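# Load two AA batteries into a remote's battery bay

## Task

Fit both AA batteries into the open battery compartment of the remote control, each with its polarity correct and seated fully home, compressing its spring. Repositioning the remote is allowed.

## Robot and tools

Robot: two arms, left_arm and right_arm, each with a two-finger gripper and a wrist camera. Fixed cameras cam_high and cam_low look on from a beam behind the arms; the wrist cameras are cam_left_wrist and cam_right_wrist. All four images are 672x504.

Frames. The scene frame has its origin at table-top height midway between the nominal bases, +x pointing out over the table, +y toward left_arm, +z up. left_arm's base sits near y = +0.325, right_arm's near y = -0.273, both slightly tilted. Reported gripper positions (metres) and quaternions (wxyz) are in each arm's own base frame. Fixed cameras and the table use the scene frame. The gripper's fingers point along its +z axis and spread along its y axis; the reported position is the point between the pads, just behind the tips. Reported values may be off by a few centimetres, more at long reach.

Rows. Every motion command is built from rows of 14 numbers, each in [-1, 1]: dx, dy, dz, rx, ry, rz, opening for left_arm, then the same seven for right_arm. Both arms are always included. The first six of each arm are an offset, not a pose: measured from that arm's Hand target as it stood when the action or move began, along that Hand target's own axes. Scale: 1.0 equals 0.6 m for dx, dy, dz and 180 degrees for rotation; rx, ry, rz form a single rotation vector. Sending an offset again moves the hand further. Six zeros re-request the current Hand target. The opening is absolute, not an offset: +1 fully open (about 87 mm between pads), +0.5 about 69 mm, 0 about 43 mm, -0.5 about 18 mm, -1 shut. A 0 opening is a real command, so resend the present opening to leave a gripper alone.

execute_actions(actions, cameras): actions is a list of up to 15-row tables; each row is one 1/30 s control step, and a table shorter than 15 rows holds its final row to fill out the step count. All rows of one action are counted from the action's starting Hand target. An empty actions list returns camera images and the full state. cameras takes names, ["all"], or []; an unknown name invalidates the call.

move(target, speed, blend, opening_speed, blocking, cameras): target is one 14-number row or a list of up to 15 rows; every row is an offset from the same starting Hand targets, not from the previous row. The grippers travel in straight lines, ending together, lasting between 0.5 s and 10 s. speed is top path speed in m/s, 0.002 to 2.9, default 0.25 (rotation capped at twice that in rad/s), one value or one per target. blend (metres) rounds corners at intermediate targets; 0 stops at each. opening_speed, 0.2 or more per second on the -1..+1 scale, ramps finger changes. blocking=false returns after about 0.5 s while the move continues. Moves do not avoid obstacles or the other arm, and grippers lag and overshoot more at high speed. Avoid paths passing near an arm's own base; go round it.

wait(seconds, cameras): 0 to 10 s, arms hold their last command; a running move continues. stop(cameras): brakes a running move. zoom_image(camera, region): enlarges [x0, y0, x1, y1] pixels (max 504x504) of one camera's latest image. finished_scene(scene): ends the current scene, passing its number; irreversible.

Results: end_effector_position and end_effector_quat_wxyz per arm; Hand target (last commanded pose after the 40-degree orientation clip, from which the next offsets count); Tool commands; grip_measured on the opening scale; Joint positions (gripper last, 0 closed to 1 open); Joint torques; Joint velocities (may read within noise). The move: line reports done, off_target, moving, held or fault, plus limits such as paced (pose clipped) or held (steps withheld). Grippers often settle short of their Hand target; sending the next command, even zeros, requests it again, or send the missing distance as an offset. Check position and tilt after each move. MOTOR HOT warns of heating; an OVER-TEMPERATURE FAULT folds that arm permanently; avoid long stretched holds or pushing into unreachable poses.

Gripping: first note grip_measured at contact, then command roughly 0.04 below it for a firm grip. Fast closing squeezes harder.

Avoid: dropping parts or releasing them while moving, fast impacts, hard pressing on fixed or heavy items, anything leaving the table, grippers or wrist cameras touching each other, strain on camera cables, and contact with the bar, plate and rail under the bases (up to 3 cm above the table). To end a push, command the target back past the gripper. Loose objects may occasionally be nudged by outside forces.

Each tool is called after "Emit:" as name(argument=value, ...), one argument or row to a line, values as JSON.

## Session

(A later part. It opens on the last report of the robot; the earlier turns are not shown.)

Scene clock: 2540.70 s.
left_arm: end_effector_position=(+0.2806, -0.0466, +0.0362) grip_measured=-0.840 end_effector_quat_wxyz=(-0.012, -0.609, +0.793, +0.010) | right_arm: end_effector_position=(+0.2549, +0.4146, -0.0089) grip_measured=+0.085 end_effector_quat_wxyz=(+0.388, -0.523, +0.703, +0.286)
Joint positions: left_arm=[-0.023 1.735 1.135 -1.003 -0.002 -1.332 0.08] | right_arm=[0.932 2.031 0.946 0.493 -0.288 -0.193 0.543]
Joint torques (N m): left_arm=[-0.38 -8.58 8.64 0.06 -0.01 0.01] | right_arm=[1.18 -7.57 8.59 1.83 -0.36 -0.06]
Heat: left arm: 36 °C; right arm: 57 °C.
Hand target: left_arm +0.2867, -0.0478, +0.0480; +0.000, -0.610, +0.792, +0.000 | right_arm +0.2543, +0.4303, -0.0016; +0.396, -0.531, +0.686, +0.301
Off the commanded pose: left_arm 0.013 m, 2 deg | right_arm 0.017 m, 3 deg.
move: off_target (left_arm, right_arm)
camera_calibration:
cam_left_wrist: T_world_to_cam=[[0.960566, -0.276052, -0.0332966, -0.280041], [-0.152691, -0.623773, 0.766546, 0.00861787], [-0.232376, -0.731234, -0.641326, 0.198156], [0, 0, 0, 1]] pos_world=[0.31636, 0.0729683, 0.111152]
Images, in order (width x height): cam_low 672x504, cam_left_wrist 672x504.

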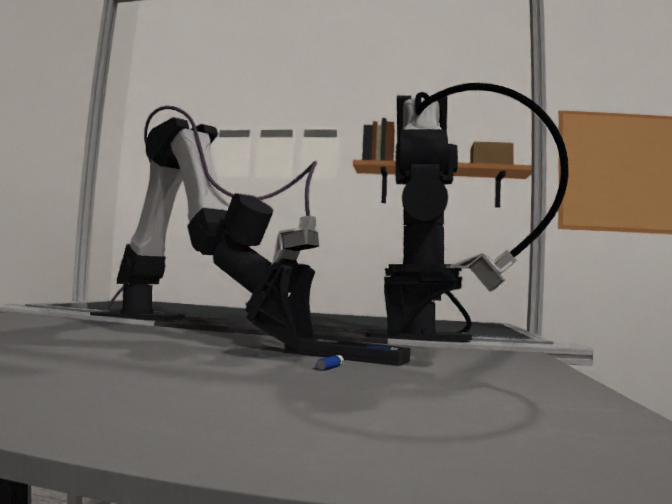

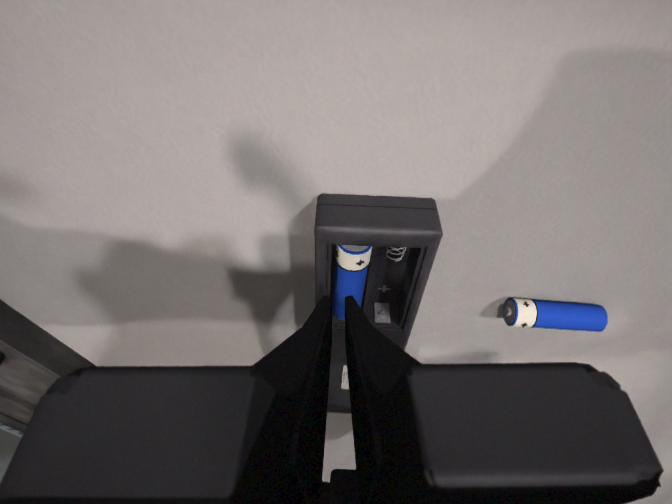

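Emit:
move(
  target=[
    [0,0,-0.1,0,0,0,-0.84,0,0,0,0,0,0,0.02],
    [0.1008,-0.1745,-0.07,0,0,0.524,-0.2,0,0,0,0,0,0,0.02],
  ],
  speed=0.25,
  blend=[0.03,0],
  opening_speed=1.0,
  cameras=["cam_left_wrist","cam_right_wrist"],
)

Emit:
zoom_image(
  camera="cam_right_wrist",
  region=[250, 0, 410, 100],
)

Scene clock: 2581.93 s.
left_arm: end_effector_position=(+0.3707, -0.1332, +0.0911) grip_measured=-0.200 end_effector_quat_wxyz=(+0.005, +0.163, +0.987, +0.000) | right_arm: end_effector_position=(+0.2549, +0.4146, -0.0089) grip_measured=+0.085 end_effector_quat_wxyz=(+0.388, -0.523, +0.703, +0.286)
Joint positions: left_arm=[-0.344 2.229 2.063 -1.395 -0.002 -0.017 0.4] | right_arm=[0.932 2.031 0.946 0.493 -0.288 -0.193 0.543]
Joint torques (N m): left_arm=[0.05 -9.36 9.22 0.15 0.05 0.17] | right_arm=[1.21 -7.51 8.54 1.84 -0.37 -0.05]
Heat: left arm: 38 °C; right arm: 57 °C.
Hand target: left_arm +0.3724, -0.1330, +0.0900; +0.000, +0.166, +0.986, +0.000 | right_arm +0.2543, +0.4303, -0.0016; +0.396, -0.531, +0.686, +0.301
Off the commanded pose: left_arm 0.002 m, 1 deg | right_arm 0.017 m, 3 deg.
move: off_target (right_arm)
camera_calibration:
cam_left_wrist: T_world_to_cam=[[-0.33785, -0.94119, -0.00418836, 0.0014596], [-0.616793, 0.218039, 0.756324, 0.211345], [-0.710931, 0.258108, -0.654184, 0.501358], [0, 0, 0, 1]] pos_world=[0.48728, -0.174112, 0.168141]
cam_right_wrist: T_world_to_cam=[[0.956235, -0.292468, -0.0087881, -0.121464], [-0.290841, -0.946769, -0.137986, 0.487416], [0.0320362, 0.134503, -0.990395, 0.0729117], [0, 0, 0, 1]] pos_world=[0.255573, 0.416139, 0.138401]
Images, in order (width x height): cam_left_wrist 672x504, cam_right_wrist 672x504.

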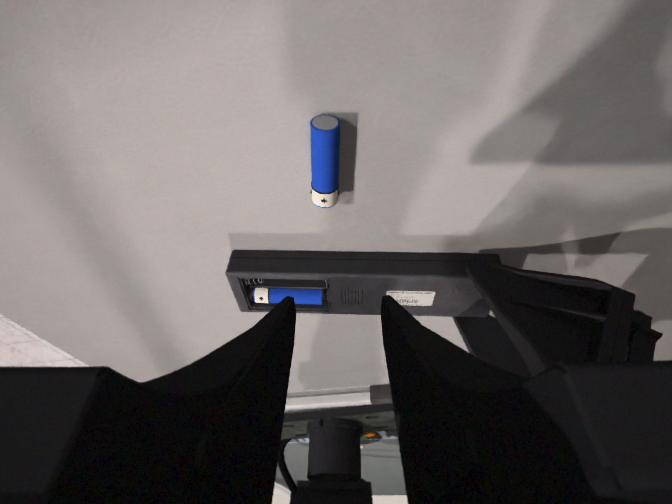

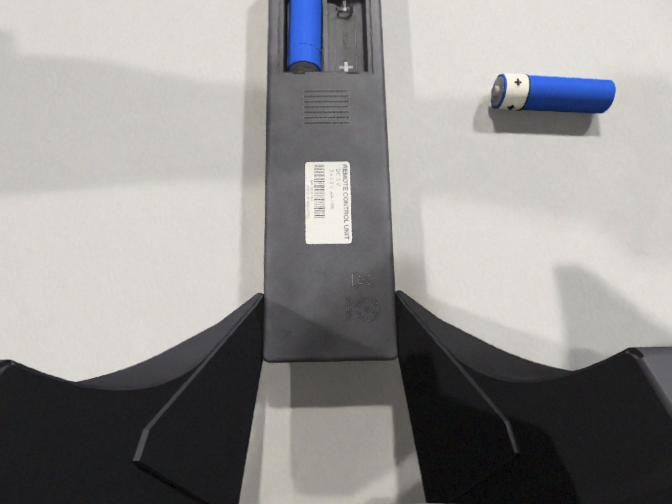

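Scaled by 3.150 from the camera's 672x504 image, which has a finer 960x720 frame.

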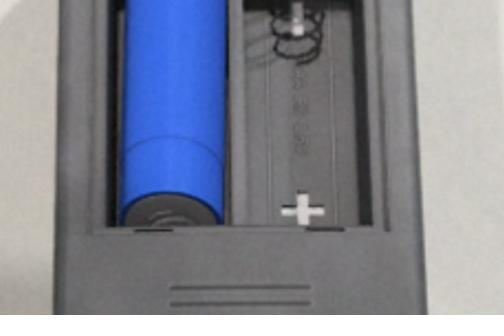

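Emit:
move(
  target=[
    [0.007,0.0155,0.11,0,0,0,-0.2,0,0,0,0,0,0,0.02],
    [0.007,0.0155,0.1467,0,0,0,-0.2,0,0,0,0,0,0,0.02],
  ],
  speed=[0.25,0.08],
  cameras=["cam_left_wrist","cam_low"],
)

Scene clock: 2604.70 s.
left_arm: end_effector_position=(+0.3672, -0.1250, +0.0086) grip_measured=-0.200 end_effector_quat_wxyz=(-0.003, +0.166, +0.986, +0.001) | right_arm: end_effector_position=(+0.2549, +0.4146, -0.0089) grip_measured=+0.085 end_effector_quat_wxyz=(+0.388, -0.523, +0.703, +0.286)
Joint positions: left_arm=[-0.329 2.252 1.768 -1.093 -0.002 0.005 0.4] | right_arm=[0.932 2.031 0.946 0.493 -0.288 -0.193 0.543]
Joint torques (N m): left_arm=[0.68 -9.84 6.41 0.5 0.07 0.16] | right_arm=[1.14 -7.56 8.57 1.83 -0.36 -0.03]
Heat: left arm: 39 °C; right arm: 57 °C.
Hand target: left_arm +0.3716, -0.1228, +0.0021; +0.000, +0.166, +0.986, +0.000 | right_arm +0.2543, +0.4303, -0.0016; +0.396, -0.531, +0.686, +0.301
Off the commanded pose: left_arm 0.008 m, 0 deg | right_arm 0.017 m, 3 deg.
move: off_target (right_arm)
camera_calibration:
cam_left_wrist: T_world_to_cam=[[-0.344765, -0.93868, -0.00406823, 0.0104917], [-0.603975, 0.21851, 0.766464, 0.265136], [-0.718576, 0.266707, -0.642274, 0.446594], [0, 0, 0, 1]] pos_world=[0.484664, -0.167196, 0.0836614]
Images, in order (width x height): cam_low 672x504, cam_left_wrist 672x504.

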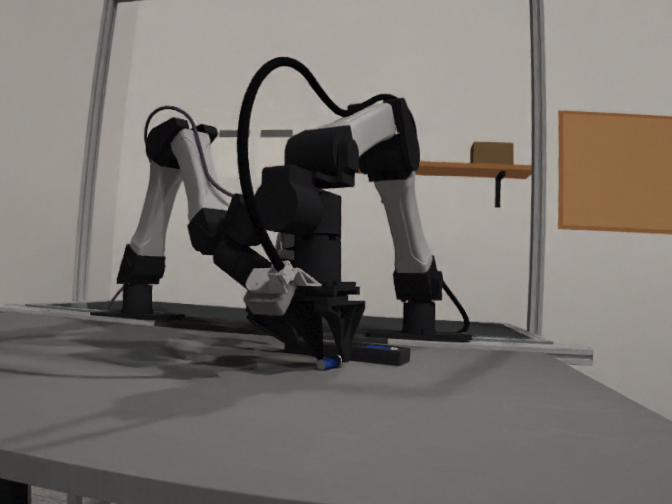

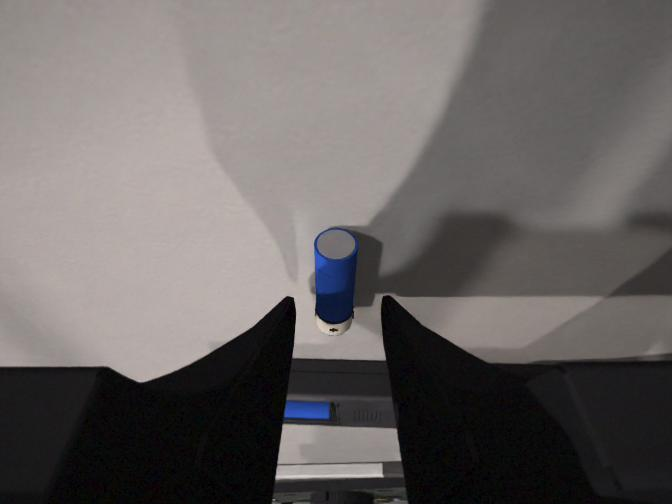

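Emit:
move(
  target=[
    [0.0,0.0,0.0075,0,0,0,-0.2,0,0,0,0,0,0,0.02],
    [0,0,0.0075,0,0,0,-0.7,0,0,0,0,0,0,0.02],
  ],
  speed=0.06,
  opening_speed=0.6,
  cameras=["cam_left_wrist"],
)

Scene clock: 2614.80 s.
left_arm: end_effector_position=(+0.3687, -0.1255, +0.0064) grip_measured=-0.619 end_effector_quat_wxyz=(+0.001, +0.166, +0.986, +0.001) | right_arm: end_effector_position=(+0.2549, +0.4146, -0.0089) grip_measured=+0.085 end_effector_quat_wxyz=(+0.388, -0.523, +0.703, +0.286)
Joint positions: left_arm=[-0.329 2.252 1.76 -1.077 -0.002 0.005 0.191] | right_arm=[0.932 2.031 0.946 0.493 -0.288 -0.193 0.543]
Joint torques (N m): left_arm=[0.68 -9.43 6.17 0.52 0.07 0.16] | right_arm=[1.21 -7.53 8.54 1.85 -0.37 -0.06]
Heat: left arm: 39 °C; right arm: 57 °C.
Hand target: left_arm +0.3717, -0.1228, -0.0024; +0.000, +0.166, +0.986, +0.000 | right_arm +0.2543, +0.4303, -0.0016; +0.396, -0.531, +0.686, +0.301
Off the commanded pose: left_arm 0.010 m, 0 deg | right_arm 0.017 m, 3 deg.
move: off_target (right_arm)
camera_calibration:
cam_left_wrist: T_world_to_cam=[[-0.344668, -0.938715, -0.00429307, 0.0104471], [-0.60979, 0.220415, 0.761297, 0.270186], [-0.713694, 0.265013, -0.648389, 0.444329], [0, 0, 0, 1]] pos_world=[0.485473, -0.167499, 0.0824511]
Images, in order (width x height): cam_left_wrist 672x504.

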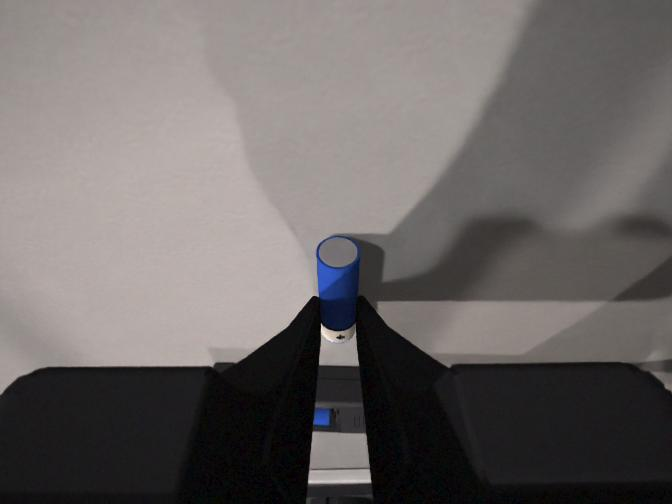

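Emit:
move(
  target=[
    [0,0,-0.14,0,0,0,-0.7,0,0,0,0,0,0,0.02],
    [0.145,0.0217,-0.1457,0.0915,0.0846,-0.5188,-0.7,0,0,0,0,0,0,0.02],
  ],
  speed=[0.2,0.25],
  blend=[0.03,0],
  cameras=["cam_left_wrist","cam_right_wrist","cam_low"],
)

Emit:
zoom_image(
  camera="cam_right_wrist",
  region=[250, 0, 410, 100],
)

Emit:
zoom_image(
  camera="cam_left_wrist",
  region=[250, 150, 450, 350],
)

Scene clock: 2648.07 s.
left_arm: end_effector_position=(+0.2880, -0.0819, +0.0756) grip_measured=-0.619 end_effector_quat_wxyz=(-0.155, -0.598, +0.781, -0.086) | right_arm: end_effector_position=(+0.2549, +0.4146, -0.0089) grip_measured=+0.085 end_effector_quat_wxyz=(+0.388, -0.523, +0.703, +0.286)
Joint positions: left_arm=[0.038 1.845 1.328 -1.213 0.32 -1.244 0.191] | right_arm=[0.932 2.031 0.946 0.493 -0.288 -0.193 0.543]
Joint torques (N m): left_arm=[0.44 -10.45 5.87 0.15 0.3 -0.04] | right_arm=[1.2 -7.54 8.58 1.83 -0.37 -0.04]
Heat: left arm: 42 °C; right arm: 57 °C.
Hand target: left_arm +0.2936, -0.0821, +0.0849; -0.137, -0.602, +0.779, -0.106 | right_arm +0.2543, +0.4303, -0.0016; +0.396, -0.531, +0.686, +0.301
Off the commanded pose: left_arm 0.011 m, 3 deg | right_arm 0.017 m, 3 deg.
move: off_target (left_arm, right_arm)
camera_calibration:
cam_left_wrist: T_world_to_cam=[[0.957047, -0.286158, -0.046634, -0.294372], [-0.0559686, -0.340162, 0.9387, -0.0600914], [-0.284479, -0.89577, -0.341567, 0.178223], [0, 0, 0, 1]] pos_world=[0.329065, 0.0549696, 0.103555]
cam_right_wrist: T_world_to_cam=[[0.956235, -0.292468, -0.0087881, -0.121464], [-0.290841, -0.946769, -0.137986, 0.487416], [0.0320362, 0.134503, -0.990395, 0.0729117], [0, 0, 0, 1]] pos_world=[0.255573, 0.416139, 0.138401]
Images, in order (width x height): cam_low 672x504, cam_left_wrist 672x504, cam_right_wrist 672x504.

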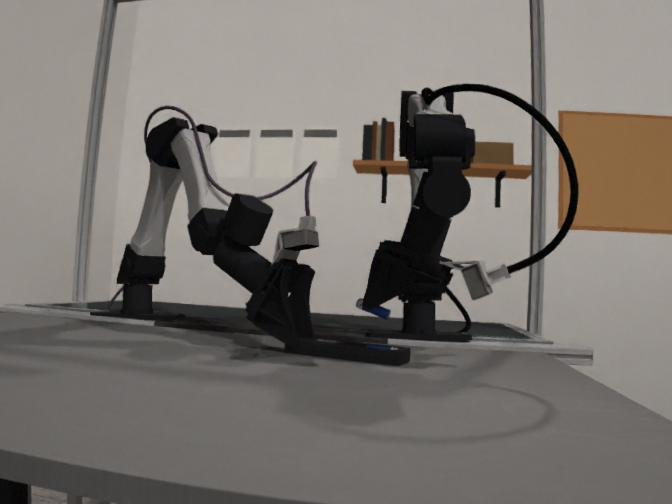

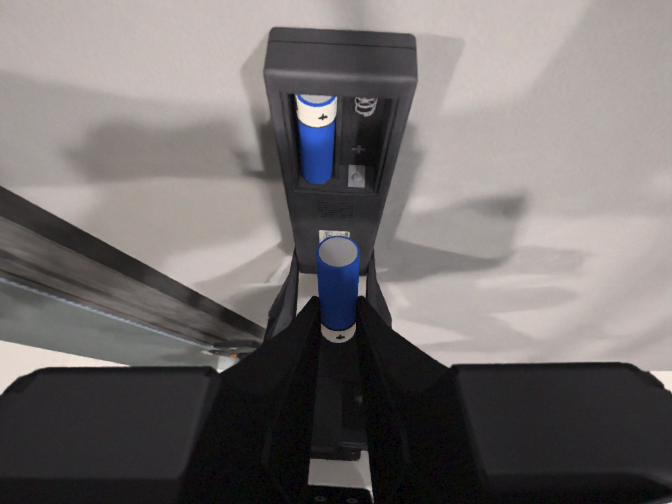

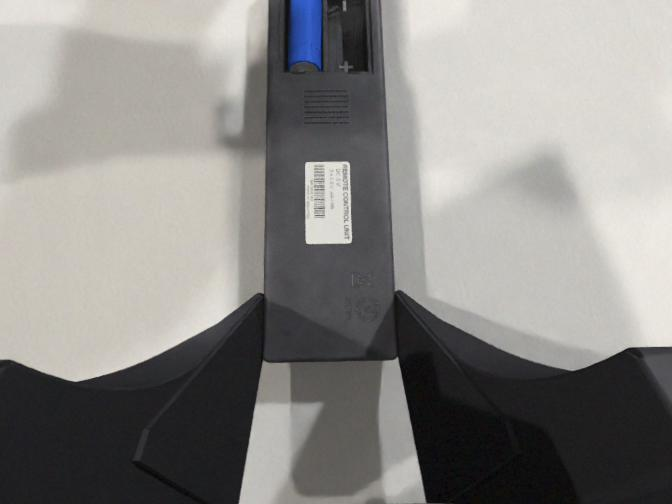

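Scaled by 3.150 from the camera's 672x504 image, which has a finer 960x720 frame.

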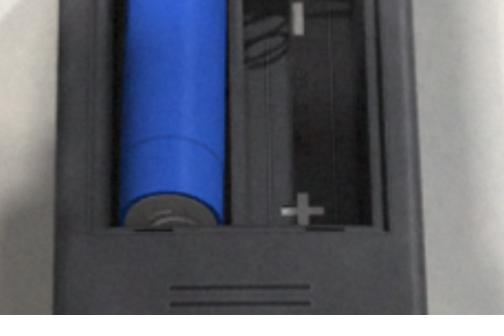

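Scaled by 2.520 from the camera's 672x504 image, which has a finer 960x720 frame.

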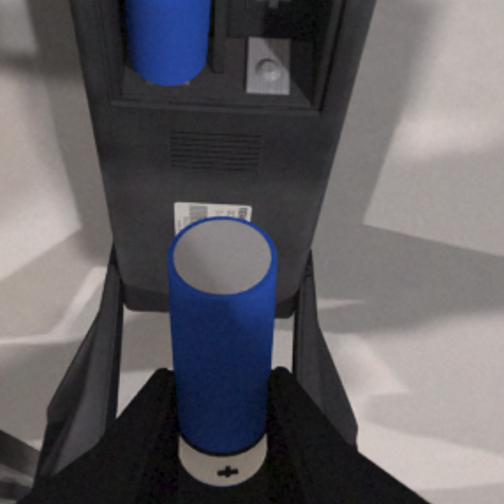

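Emit:
execute_actions(
  actions=[],
)

Scene clock: 2674.03 s.
left_arm: end_effector_position=(+0.2881, -0.0819, +0.0756) grip_measured=-0.619 end_effector_quat_wxyz=(-0.155, -0.599, +0.781, -0.086) | right_arm: end_effector_position=(+0.2549, +0.4146, -0.0089) grip_measured=+0.085 end_effector_quat_wxyz=(+0.388, -0.523, +0.703, +0.286)
Joint positions: left_arm=[0.038 1.845 1.328 -1.213 0.32 -1.244 0.191] | right_arm=[0.932 2.031 0.946 0.493 -0.288 -0.193 0.543]
Joint velocities: within noise
Joint torques (N m): left_arm=[0.43 -10.48 5.87 0.16 0.28 -0.02] | right_arm=[1.2 -7.5 8.59 1.83 -0.36 -0.05]
Heat: left arm: 45 °C; right arm: 57 °C.
Hand target: left_arm +0.2937, -0.0821, +0.0849; -0.137, -0.602, +0.779, -0.106 | right_arm +0.2543, +0.4303, -0.0016; +0.396, -0.531, +0.686, +0.301
Tool commands: left_gripper/opening=-0.7 right_gripper/opening=+0.02
Off the commanded pose: left_arm 0.011 m, 3 deg | right_arm 0.017 m, 3 deg.
camera_calibration:
cam_left_wrist: T_world_to_cam=[[0.957255, -0.28548, -0.0465107, -0.294492], [-0.0559021, -0.34037, 0.938628, -0.060094], [-0.28379, -0.895907, -0.34178, 0.178027], [0, 0, 0, 1]] pos_world=[0.329067, 0.0549696, 0.103555]
cam_right_wrist: T_world_to_cam=[[0.956235, -0.292468, -0.0087881, -0.121464], [-0.290841, -0.946769, -0.137986, 0.487416], [0.0320362, 0.134503, -0.990395, 0.0729117], [0, 0, 0, 1]] pos_world=[0.255573, 0.416139, 0.138401]

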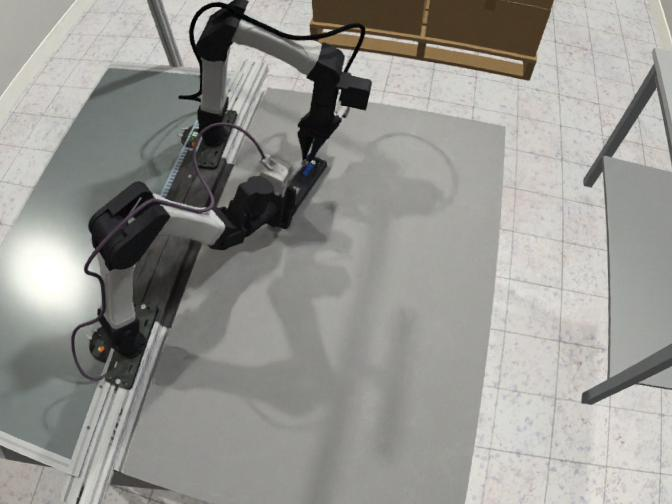

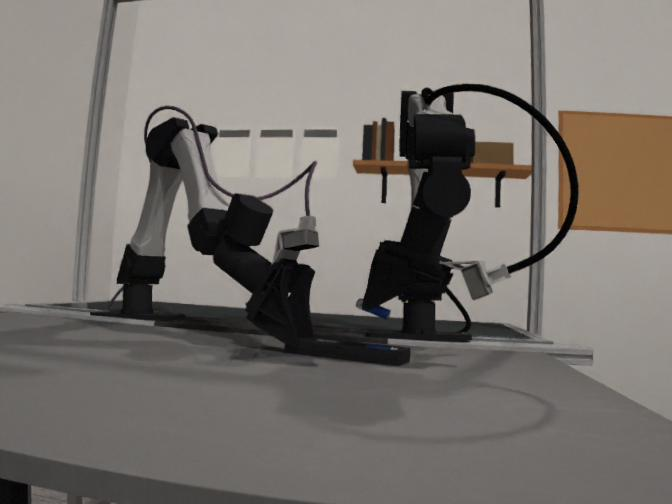

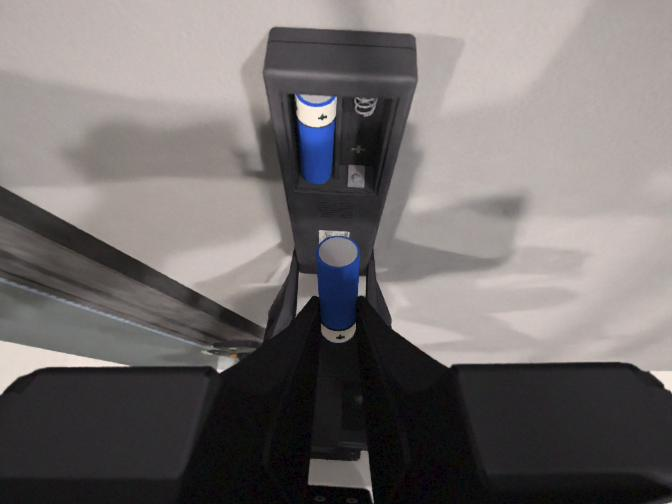

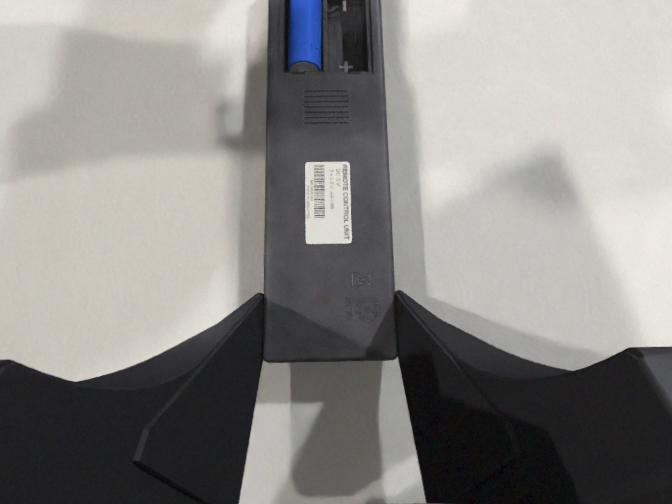

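Emit:
zoom_image(
  camera="cam_left_wrist",
  region=[230, 60, 450, 350],
)

Scaled by 1.738 from the camera's 672x504 image, which has a finer 960x720 frame.

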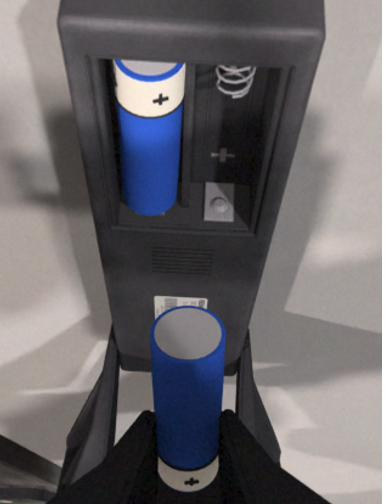

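Emit:
zoom_image(
  camera="cam_high",
  region=[230, 130, 370, 250],
)

Emit:
zoom_image(
  camera="cam_low",
  region=[260, 250, 440, 385],
)

Scaled by 3.600 from the camera's 672x504 image, which has a finer 960x720 frame.

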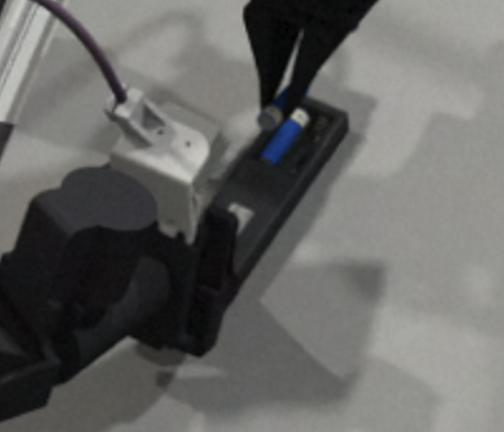

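Scaled by 2.800 from the camera's 672x504 image, which has a finer 960x720 frame.

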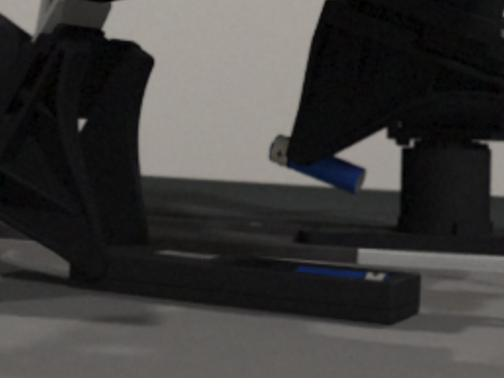

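Emit:
move(
  target=[-0.0455,-0.0079,0.0807,0.0108,0,0.0177,-0.70,0,0,0,0,0,0,0.02],
  speed=0.15,
  cameras=["cam_left_wrist","cam_low","cam_high"],
)

Emit:
zoom_image(
  camera="cam_left_wrist",
  region=[230, 60, 450, 350],
)

Emit:
zoom_image(
  camera="cam_low",
  region=[320, 290, 430, 380],
)

Scene clock: 2766.47 s.
left_arm: end_effector_position=(+0.2967, -0.0752, +0.0331) grip_measured=-0.619 end_effector_quat_wxyz=(-0.125, -0.583, +0.795, -0.115) | right_arm: end_effector_position=(+0.2549, +0.4146, -0.0089) grip_measured=+0.085 end_effector_quat_wxyz=(+0.388, -0.523, +0.703, +0.286)
Joint positions: left_arm=[0.062 1.874 1.196 -0.982 0.33 -1.188 0.191] | right_arm=[0.932 2.031 0.946 0.493 -0.288 -0.193 0.543]
Joint torques (N m): left_arm=[0.59 -6.83 5.87 0.32 0.31 0.15] | right_arm=[1.2 -7.53 8.57 1.84 -0.36 -0.05]
Heat: left arm: 47 °C; right arm: 57 °C.
Hand target: left_arm +0.3004, -0.0746, +0.0301; -0.124, -0.582, +0.794, -0.123 | right_arm +0.2543, +0.4303, -0.0016; +0.396, -0.531, +0.686, +0.301
Off the commanded pose: left_arm 0.005 m, 1 deg | right_arm 0.017 m, 3 deg.
move: off_target (right_arm)
camera_calibration:
cam_left_wrist: T_world_to_cam=[[0.949243, -0.311886, 0.0408021, -0.305276], [-0.147545, -0.326943, 0.933456, 0.0108468], [-0.277792, -0.892096, -0.356365, 0.17098], [0, 0, 0, 1]] pos_world=[0.338878, 0.0608659, 0.0632622]
Images, in order (width x height): cam_high 672x504, cam_low 672x504, cam_left_wrist 672x504.

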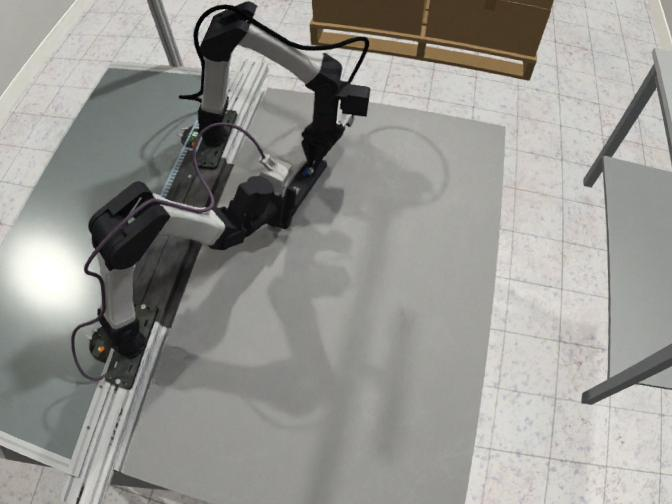

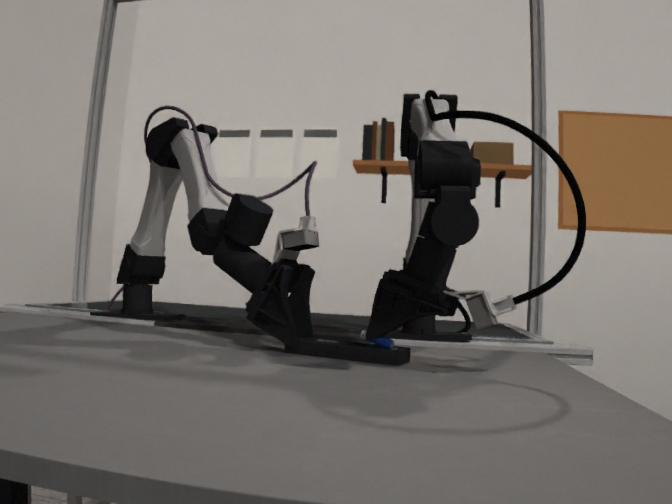

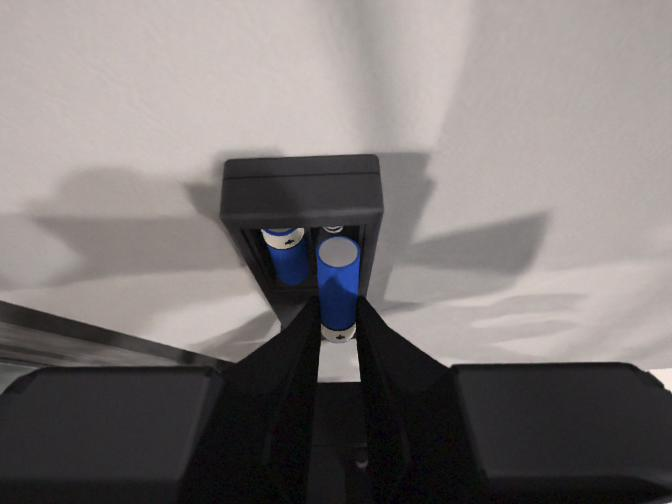

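Scaled by 1.738 from the camera's 672x504 image, which has a finer 960x720 frame.

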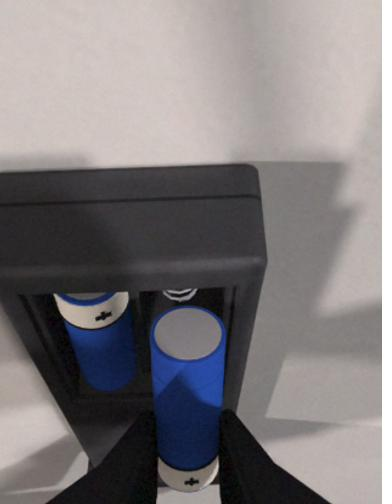

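Scaled by 4.582 from the camera's 672x504 image, which has a finer 960x720 frame.

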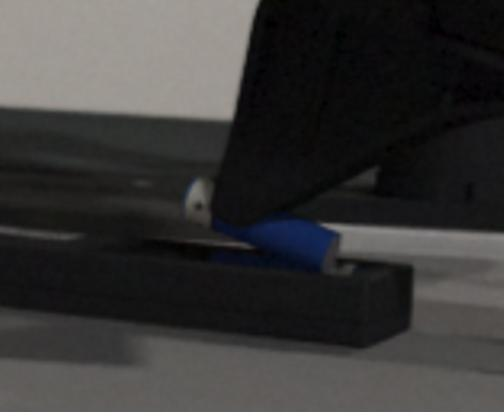

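Emit:
zoom_image(
  camera="cam_low",
  region=[355, 325, 415, 370],
)

Emit:
zoom_image(
  camera="cam_high",
  region=[285, 145, 345, 205],
)

Scaled by 8.400 from the camera's 672x504 image, which has a finer 960x720 frame.

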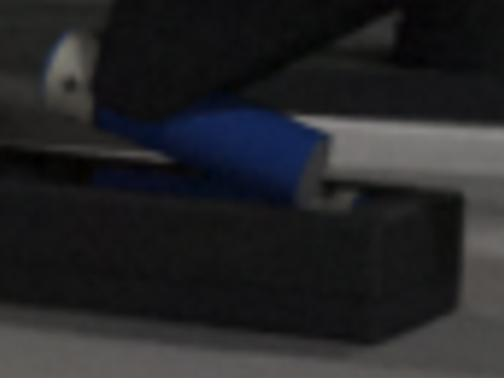

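Scaled by 8.400 from the camera's 672x504 image, which has a finer 960x720 frame.

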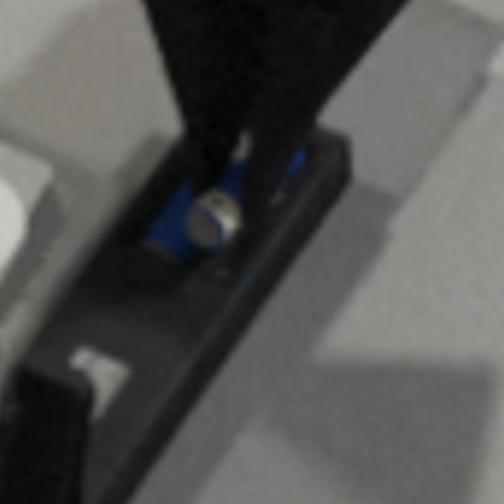

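Emit:
move(
  target=[
    [0.0123,-0.0004,-0.0009,-0.0083,0,0,-0.70,0,0,0,0,0,0,0.02],
    [0.0026,0.0011,0.0259,-0.0083,0,0,-0.70,0,0,0,0,0,0,0.02],
  ],
  speed=0.08,
  cameras=["cam_left_wrist","cam_low","cam_high"],
)

Emit:
zoom_image(
  camera="cam_left_wrist",
  region=[230, 60, 450, 350],
)

Emit:
zoom_image(
  camera="cam_low",
  region=[355, 325, 415, 370],
)

Scene clock: 2866.50 s.
left_arm: end_effector_position=(+0.2937, -0.0803, +0.0220) grip_measured=-0.619 end_effector_quat_wxyz=(-0.136, -0.579, +0.797, -0.109) | right_arm: end_effector_position=(+0.2549, +0.4146, -0.0089) grip_measured=+0.085 end_effector_quat_wxyz=(+0.388, -0.523, +0.703, +0.287)
Joint positions: left_arm=[0.047 1.906 1.185 -0.962 0.333 -1.191 0.191] | right_arm=[0.932 2.031 0.946 0.493 -0.289 -0.193 0.543]
Joint torques (N m): left_arm=[-0.29 -6.68 5.5 0.38 0.19 -0.02] | right_arm=[1.18 -7.47 8.55 1.84 -0.38 -0.05]
Heat: left arm: 40 °C; right arm: 57 °C.
Hand target: left_arm +0.2985, -0.0811, +0.0159; -0.132, -0.581, +0.796, -0.113 | right_arm +0.2543, +0.4303, -0.0016; +0.396, -0.531, +0.686, +0.301
Off the commanded pose: left_arm 0.008 m, 1 deg | right_arm 0.017 m, 3 deg.
move: off_target (right_arm)
camera_calibration:
cam_left_wrist: T_world_to_cam=[[0.945897, -0.323856, 0.0199093, -0.303111], [-0.129747, -0.321287, 0.938051, 0.0143412], [-0.297397, -0.889883, -0.345924, 0.16735], [0, 0, 0, 1]] pos_world=[0.338342, 0.055365, 0.0504723]
Images, in order (width x height): cam_high 672x504, cam_low 672x504, cam_left_wrist 672x504.

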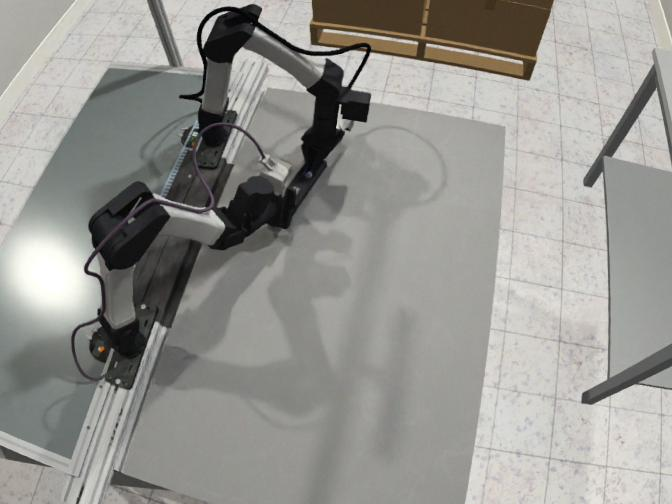

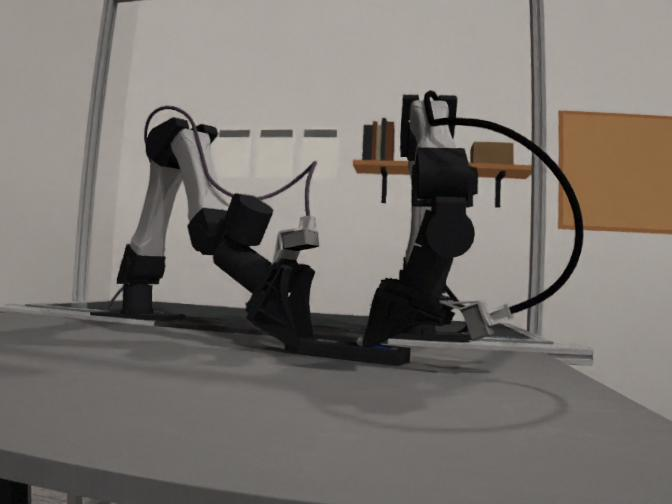

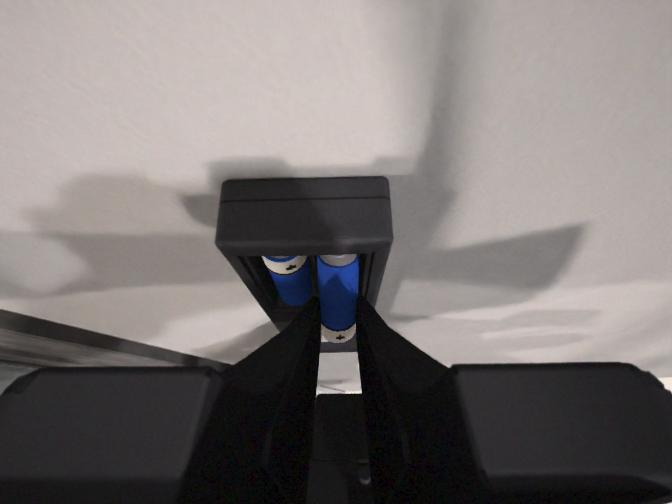

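Scaled by 1.738 from the camera's 672x504 image, which has a finer 960x720 frame.

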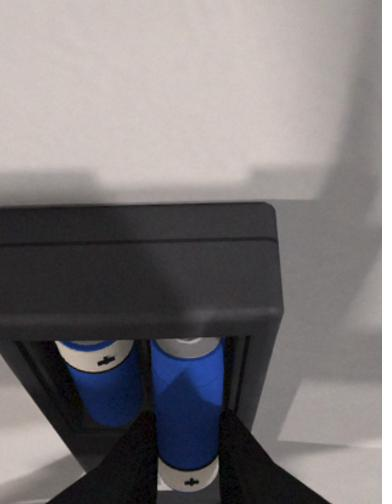

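Scaled by 8.400 from the camera's 672x504 image, which has a finer 960x720 frame.

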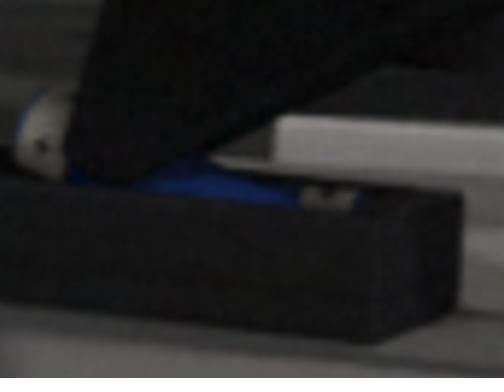

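Emit:
move(
  target=[-0.0142,-0.0011,-0.0051,0,0,0,-0.70,0,0,0,0,0,0,0.02],
  speed=0.05,
  cameras=["cam_left_wrist","cam_low"],
)

Emit:
zoom_image(
  camera="cam_left_wrist",
  region=[230, 160, 450, 380],
)

Emit:
zoom_image(
  camera="cam_low",
  region=[355, 325, 415, 370],
)

Scene clock: 2886.20 s.
left_arm: end_effector_position=(+0.2938, -0.0785, +0.0211) grip_measured=-0.619 end_effector_quat_wxyz=(-0.142, -0.579, +0.794, -0.115) | right_arm: end_effector_position=(+0.2549, +0.4146, -0.0089) grip_measured=+0.085 end_effector_quat_wxyz=(+0.388, -0.523, +0.703, +0.287)
Joint positions: left_arm=[0.06 1.915 1.185 -0.962 0.348 -1.179 0.191] | right_arm=[0.932 2.031 0.946 0.493 -0.289 -0.193 0.543]
Joint torques (N m): left_arm=[0.85 -6.23 7.49 0.22 0.03 0.14] | right_arm=[1.18 -7.51 8.55 1.84 -0.36 -0.05]
Heat: left arm: 41 °C; right arm: 57 °C.
Hand target: left_arm +0.3019, -0.0725, +0.0159; -0.131, -0.581, +0.795, -0.113 | right_arm +0.2543, +0.4303, -0.0016; +0.396, -0.531, +0.686, +0.301
Off the commanded pose: left_arm 0.011 m, 1 deg | right_arm 0.017 m, 3 deg.
move: off_target (left_arm, right_arm)
camera_calibration:
cam_left_wrist: T_world_to_cam=[[0.94737, -0.319412, 0.0215836, -0.302734], [-0.124859, -0.306567, 0.943624, 0.0152685], [-0.294789, -0.896656, -0.330314, 0.167032], [0, 0, 0, 1]] pos_world=[0.337947, 0.0577544, 0.0472995]
Images, in order (width x height): cam_low 672x504, cam_left_wrist 672x504.

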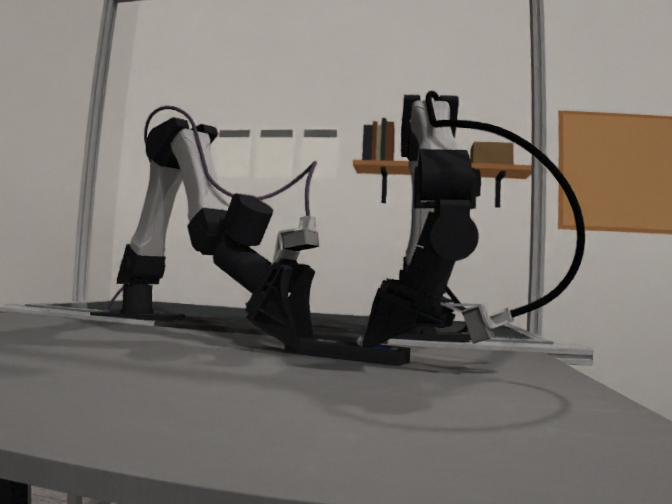

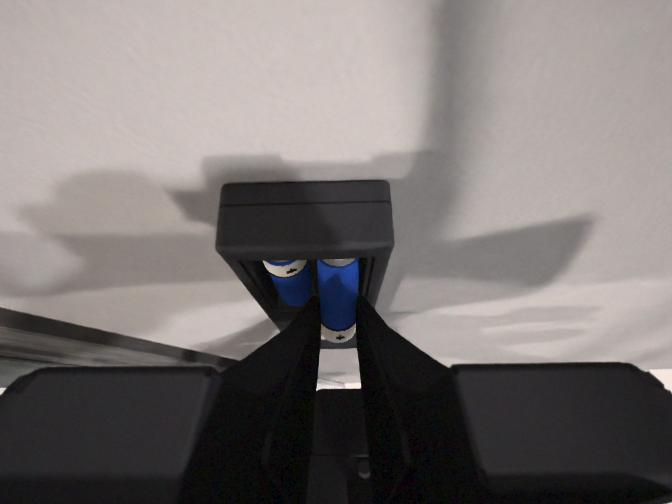

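Scaled by 2.291 from the camera's 672x504 image, which has a finer 960x720 frame.

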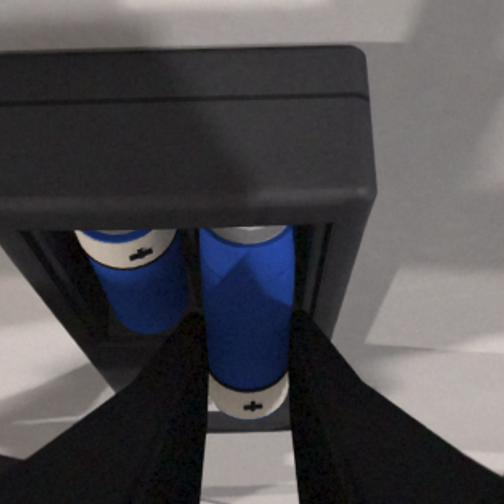

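Scaled by 8.400 from the camera's 672x504 image, which has a finer 960x720 frame.

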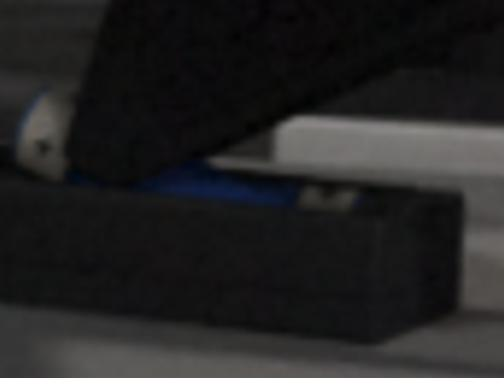

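Emit:
move(
  target=[-0.0126,-0.0005,0.001,0,-0.022,0,-0.70,0,0,0,0,0,0,0.02],
  speed=0.05,
  cameras=["cam_left_wrist","cam_low"],
)

Emit:
zoom_image(
  camera="cam_left_wrist",
  region=[230, 160, 450, 380],
)

Emit:
zoom_image(
  camera="cam_low",
  region=[355, 325, 415, 370],
)

Scene clock: 2893.67 s.
left_arm: end_effector_position=(+0.2939, -0.0778, +0.0206) grip_measured=-0.619 end_effector_quat_wxyz=(-0.141, -0.581, +0.794, -0.112) | right_arm: end_effector_position=(+0.2549, +0.4146, -0.0089) grip_measured=+0.085 end_effector_quat_wxyz=(+0.388, -0.523, +0.703, +0.287)
Joint positions: left_arm=[0.06 1.915 1.185 -0.962 0.342 -1.183 0.191] | right_arm=[0.932 2.031 0.946 0.493 -0.289 -0.193 0.543]
Joint torques (N m): left_arm=[-0.03 -7.64 6.76 0.42 -0.54 -0.02] | right_arm=[1.17 -7.5 8.61 1.83 -0.37 -0.04]
Heat: left arm: 40 °C; right arm: 58 °C.
Hand target: left_arm +0.3044, -0.0661, +0.0128; -0.104, -0.584, +0.799, -0.093 | right_arm +0.2543, +0.4303, -0.0016; +0.396, -0.531, +0.686, +0.301
Off the commanded pose: left_arm 0.018 m, 5 deg | right_arm 0.017 m, 3 deg.
move: off_target (left_arm, right_arm)
camera_calibration:
cam_left_wrist: T_world_to_cam=[[0.948211, -0.31711, 0.0183867, -0.302499], [-0.122672, -0.312186, 0.942068, 0.0149306], [-0.292999, -0.895534, -0.334919, 0.167187], [0, 0, 0, 1]] pos_world=[0.33765, 0.0584574, 0.0474905]
Images, in order (width x height): cam_low 672x504, cam_left_wrist 672x504.

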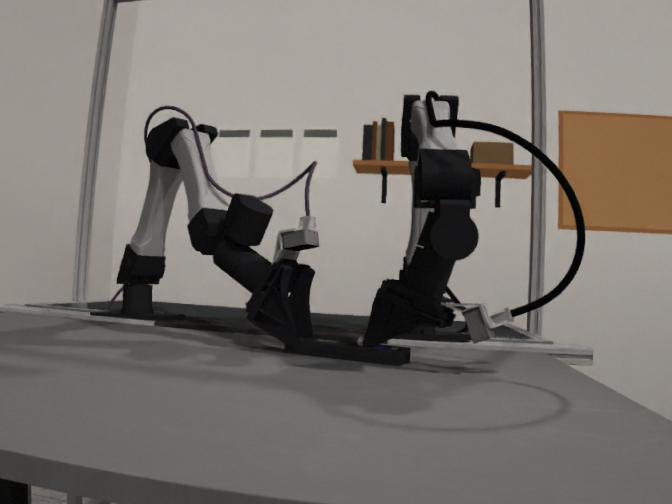

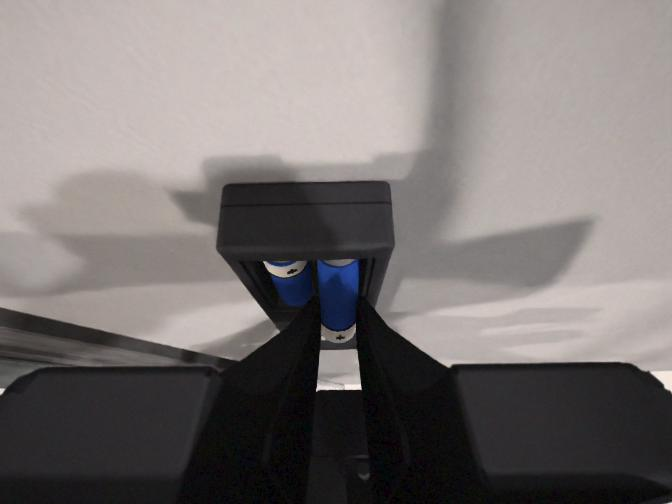

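Scaled by 2.291 from the camera's 672x504 image, which has a finer 960x720 frame.

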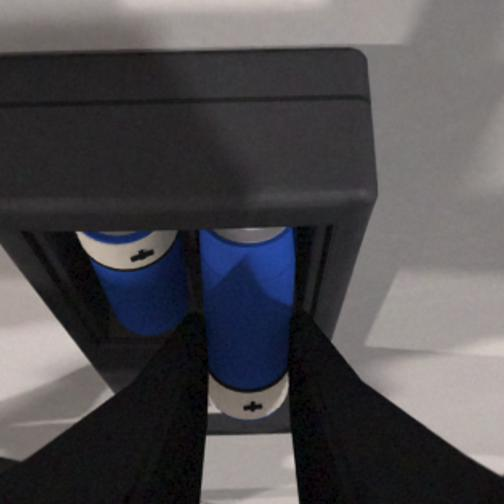

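Scaled by 8.400 from the camera's 672x504 image, which has a finer 960x720 frame.

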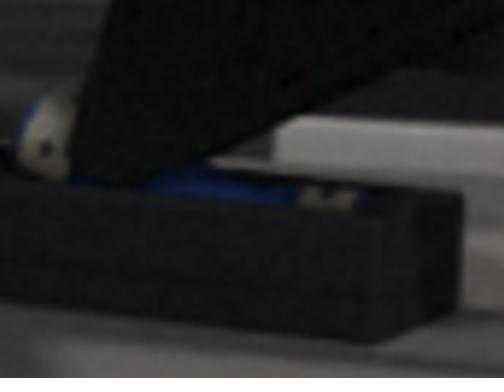

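Emit:
move(
  target=[-0.0068,0,-0.0125,0,0,0,-0.70,0,0,0,0,0,0,0.02],
  speed=0.05,
  cameras=["cam_left_wrist","cam_low"],
)

Emit:
zoom_image(
  camera="cam_low",
  region=[355, 325, 415, 370],
)

Scene clock: 2906.87 s.
left_arm: end_effector_position=(+0.2943, -0.0755, +0.0208) grip_measured=-0.619 end_effector_quat_wxyz=(-0.137, -0.581, +0.795, -0.106) | right_arm: end_effector_position=(+0.2547, +0.4162, -0.0087) grip_measured=+0.085 end_effector_quat_wxyz=(+0.388, -0.524, +0.702, +0.287)
Joint positions: left_arm=[0.06 1.915 1.192 -0.969 0.328 -1.181 0.191] | right_arm=[0.935 2.034 0.95 0.493 -0.289 -0.193 0.543]
Joint torques (N m): left_arm=[1.48 -7.9 8.27 0.19 -0.43 0.13] | right_arm=[1.02 -7.84 8.27 1.84 -0.36 -0.04]
Heat: left arm: 40 °C; right arm: 58 °C.
Hand target: left_arm +0.3060, -0.0604, +0.0189; -0.104, -0.584, +0.799, -0.093 | right_arm +0.2543, +0.4304, -0.0015; +0.396, -0.531, +0.686, +0.301
Off the commanded pose: left_arm 0.019 m, 4 deg | right_arm 0.016 m, 3 deg.
move: off_target (left_arm, right_arm)
camera_calibration:
cam_left_wrist: T_world_to_cam=[[0.947332, -0.319988, 0.0130446, -0.301982], [-0.122771, -0.325243, 0.937627, 0.0146771], [-0.295787, -0.889845, -0.347399, 0.170955], [0, 0, 0, 1]] pos_world=[0.338445, 0.0602667, 0.0495672]
Images, in order (width x height): cam_low 672x504, cam_left_wrist 672x504.

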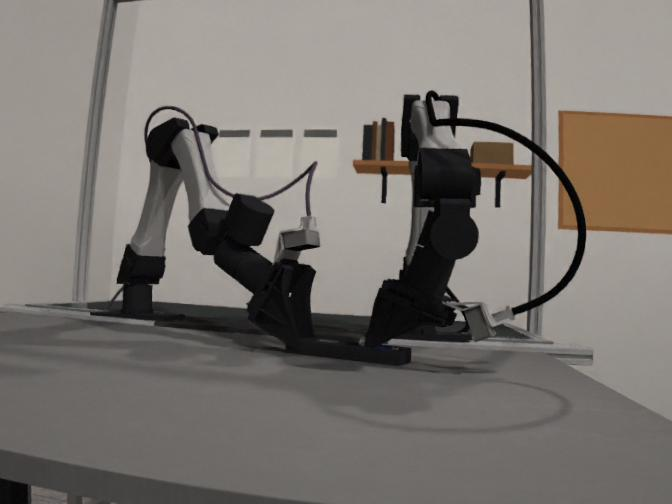

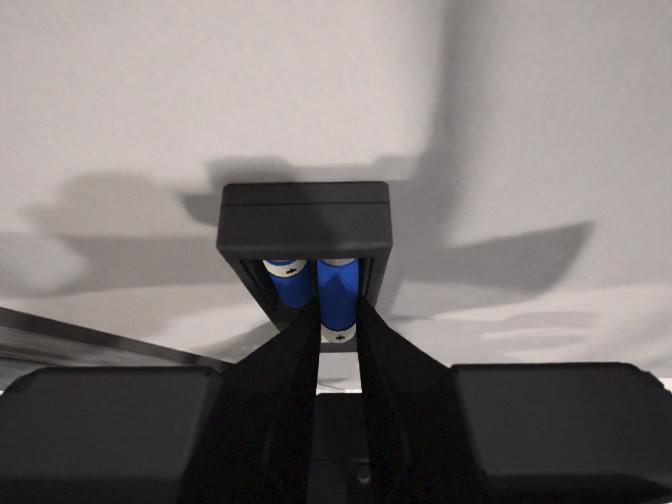

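Scaled by 8.400 from the camera's 672x504 image, which has a finer 960x720 frame.

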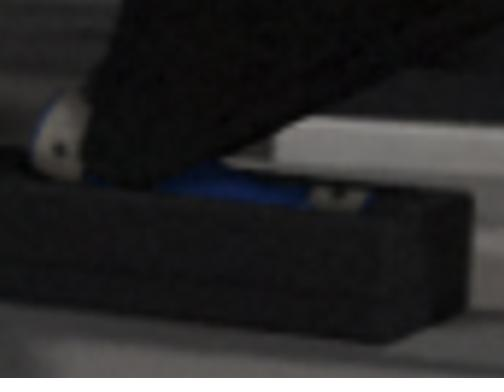

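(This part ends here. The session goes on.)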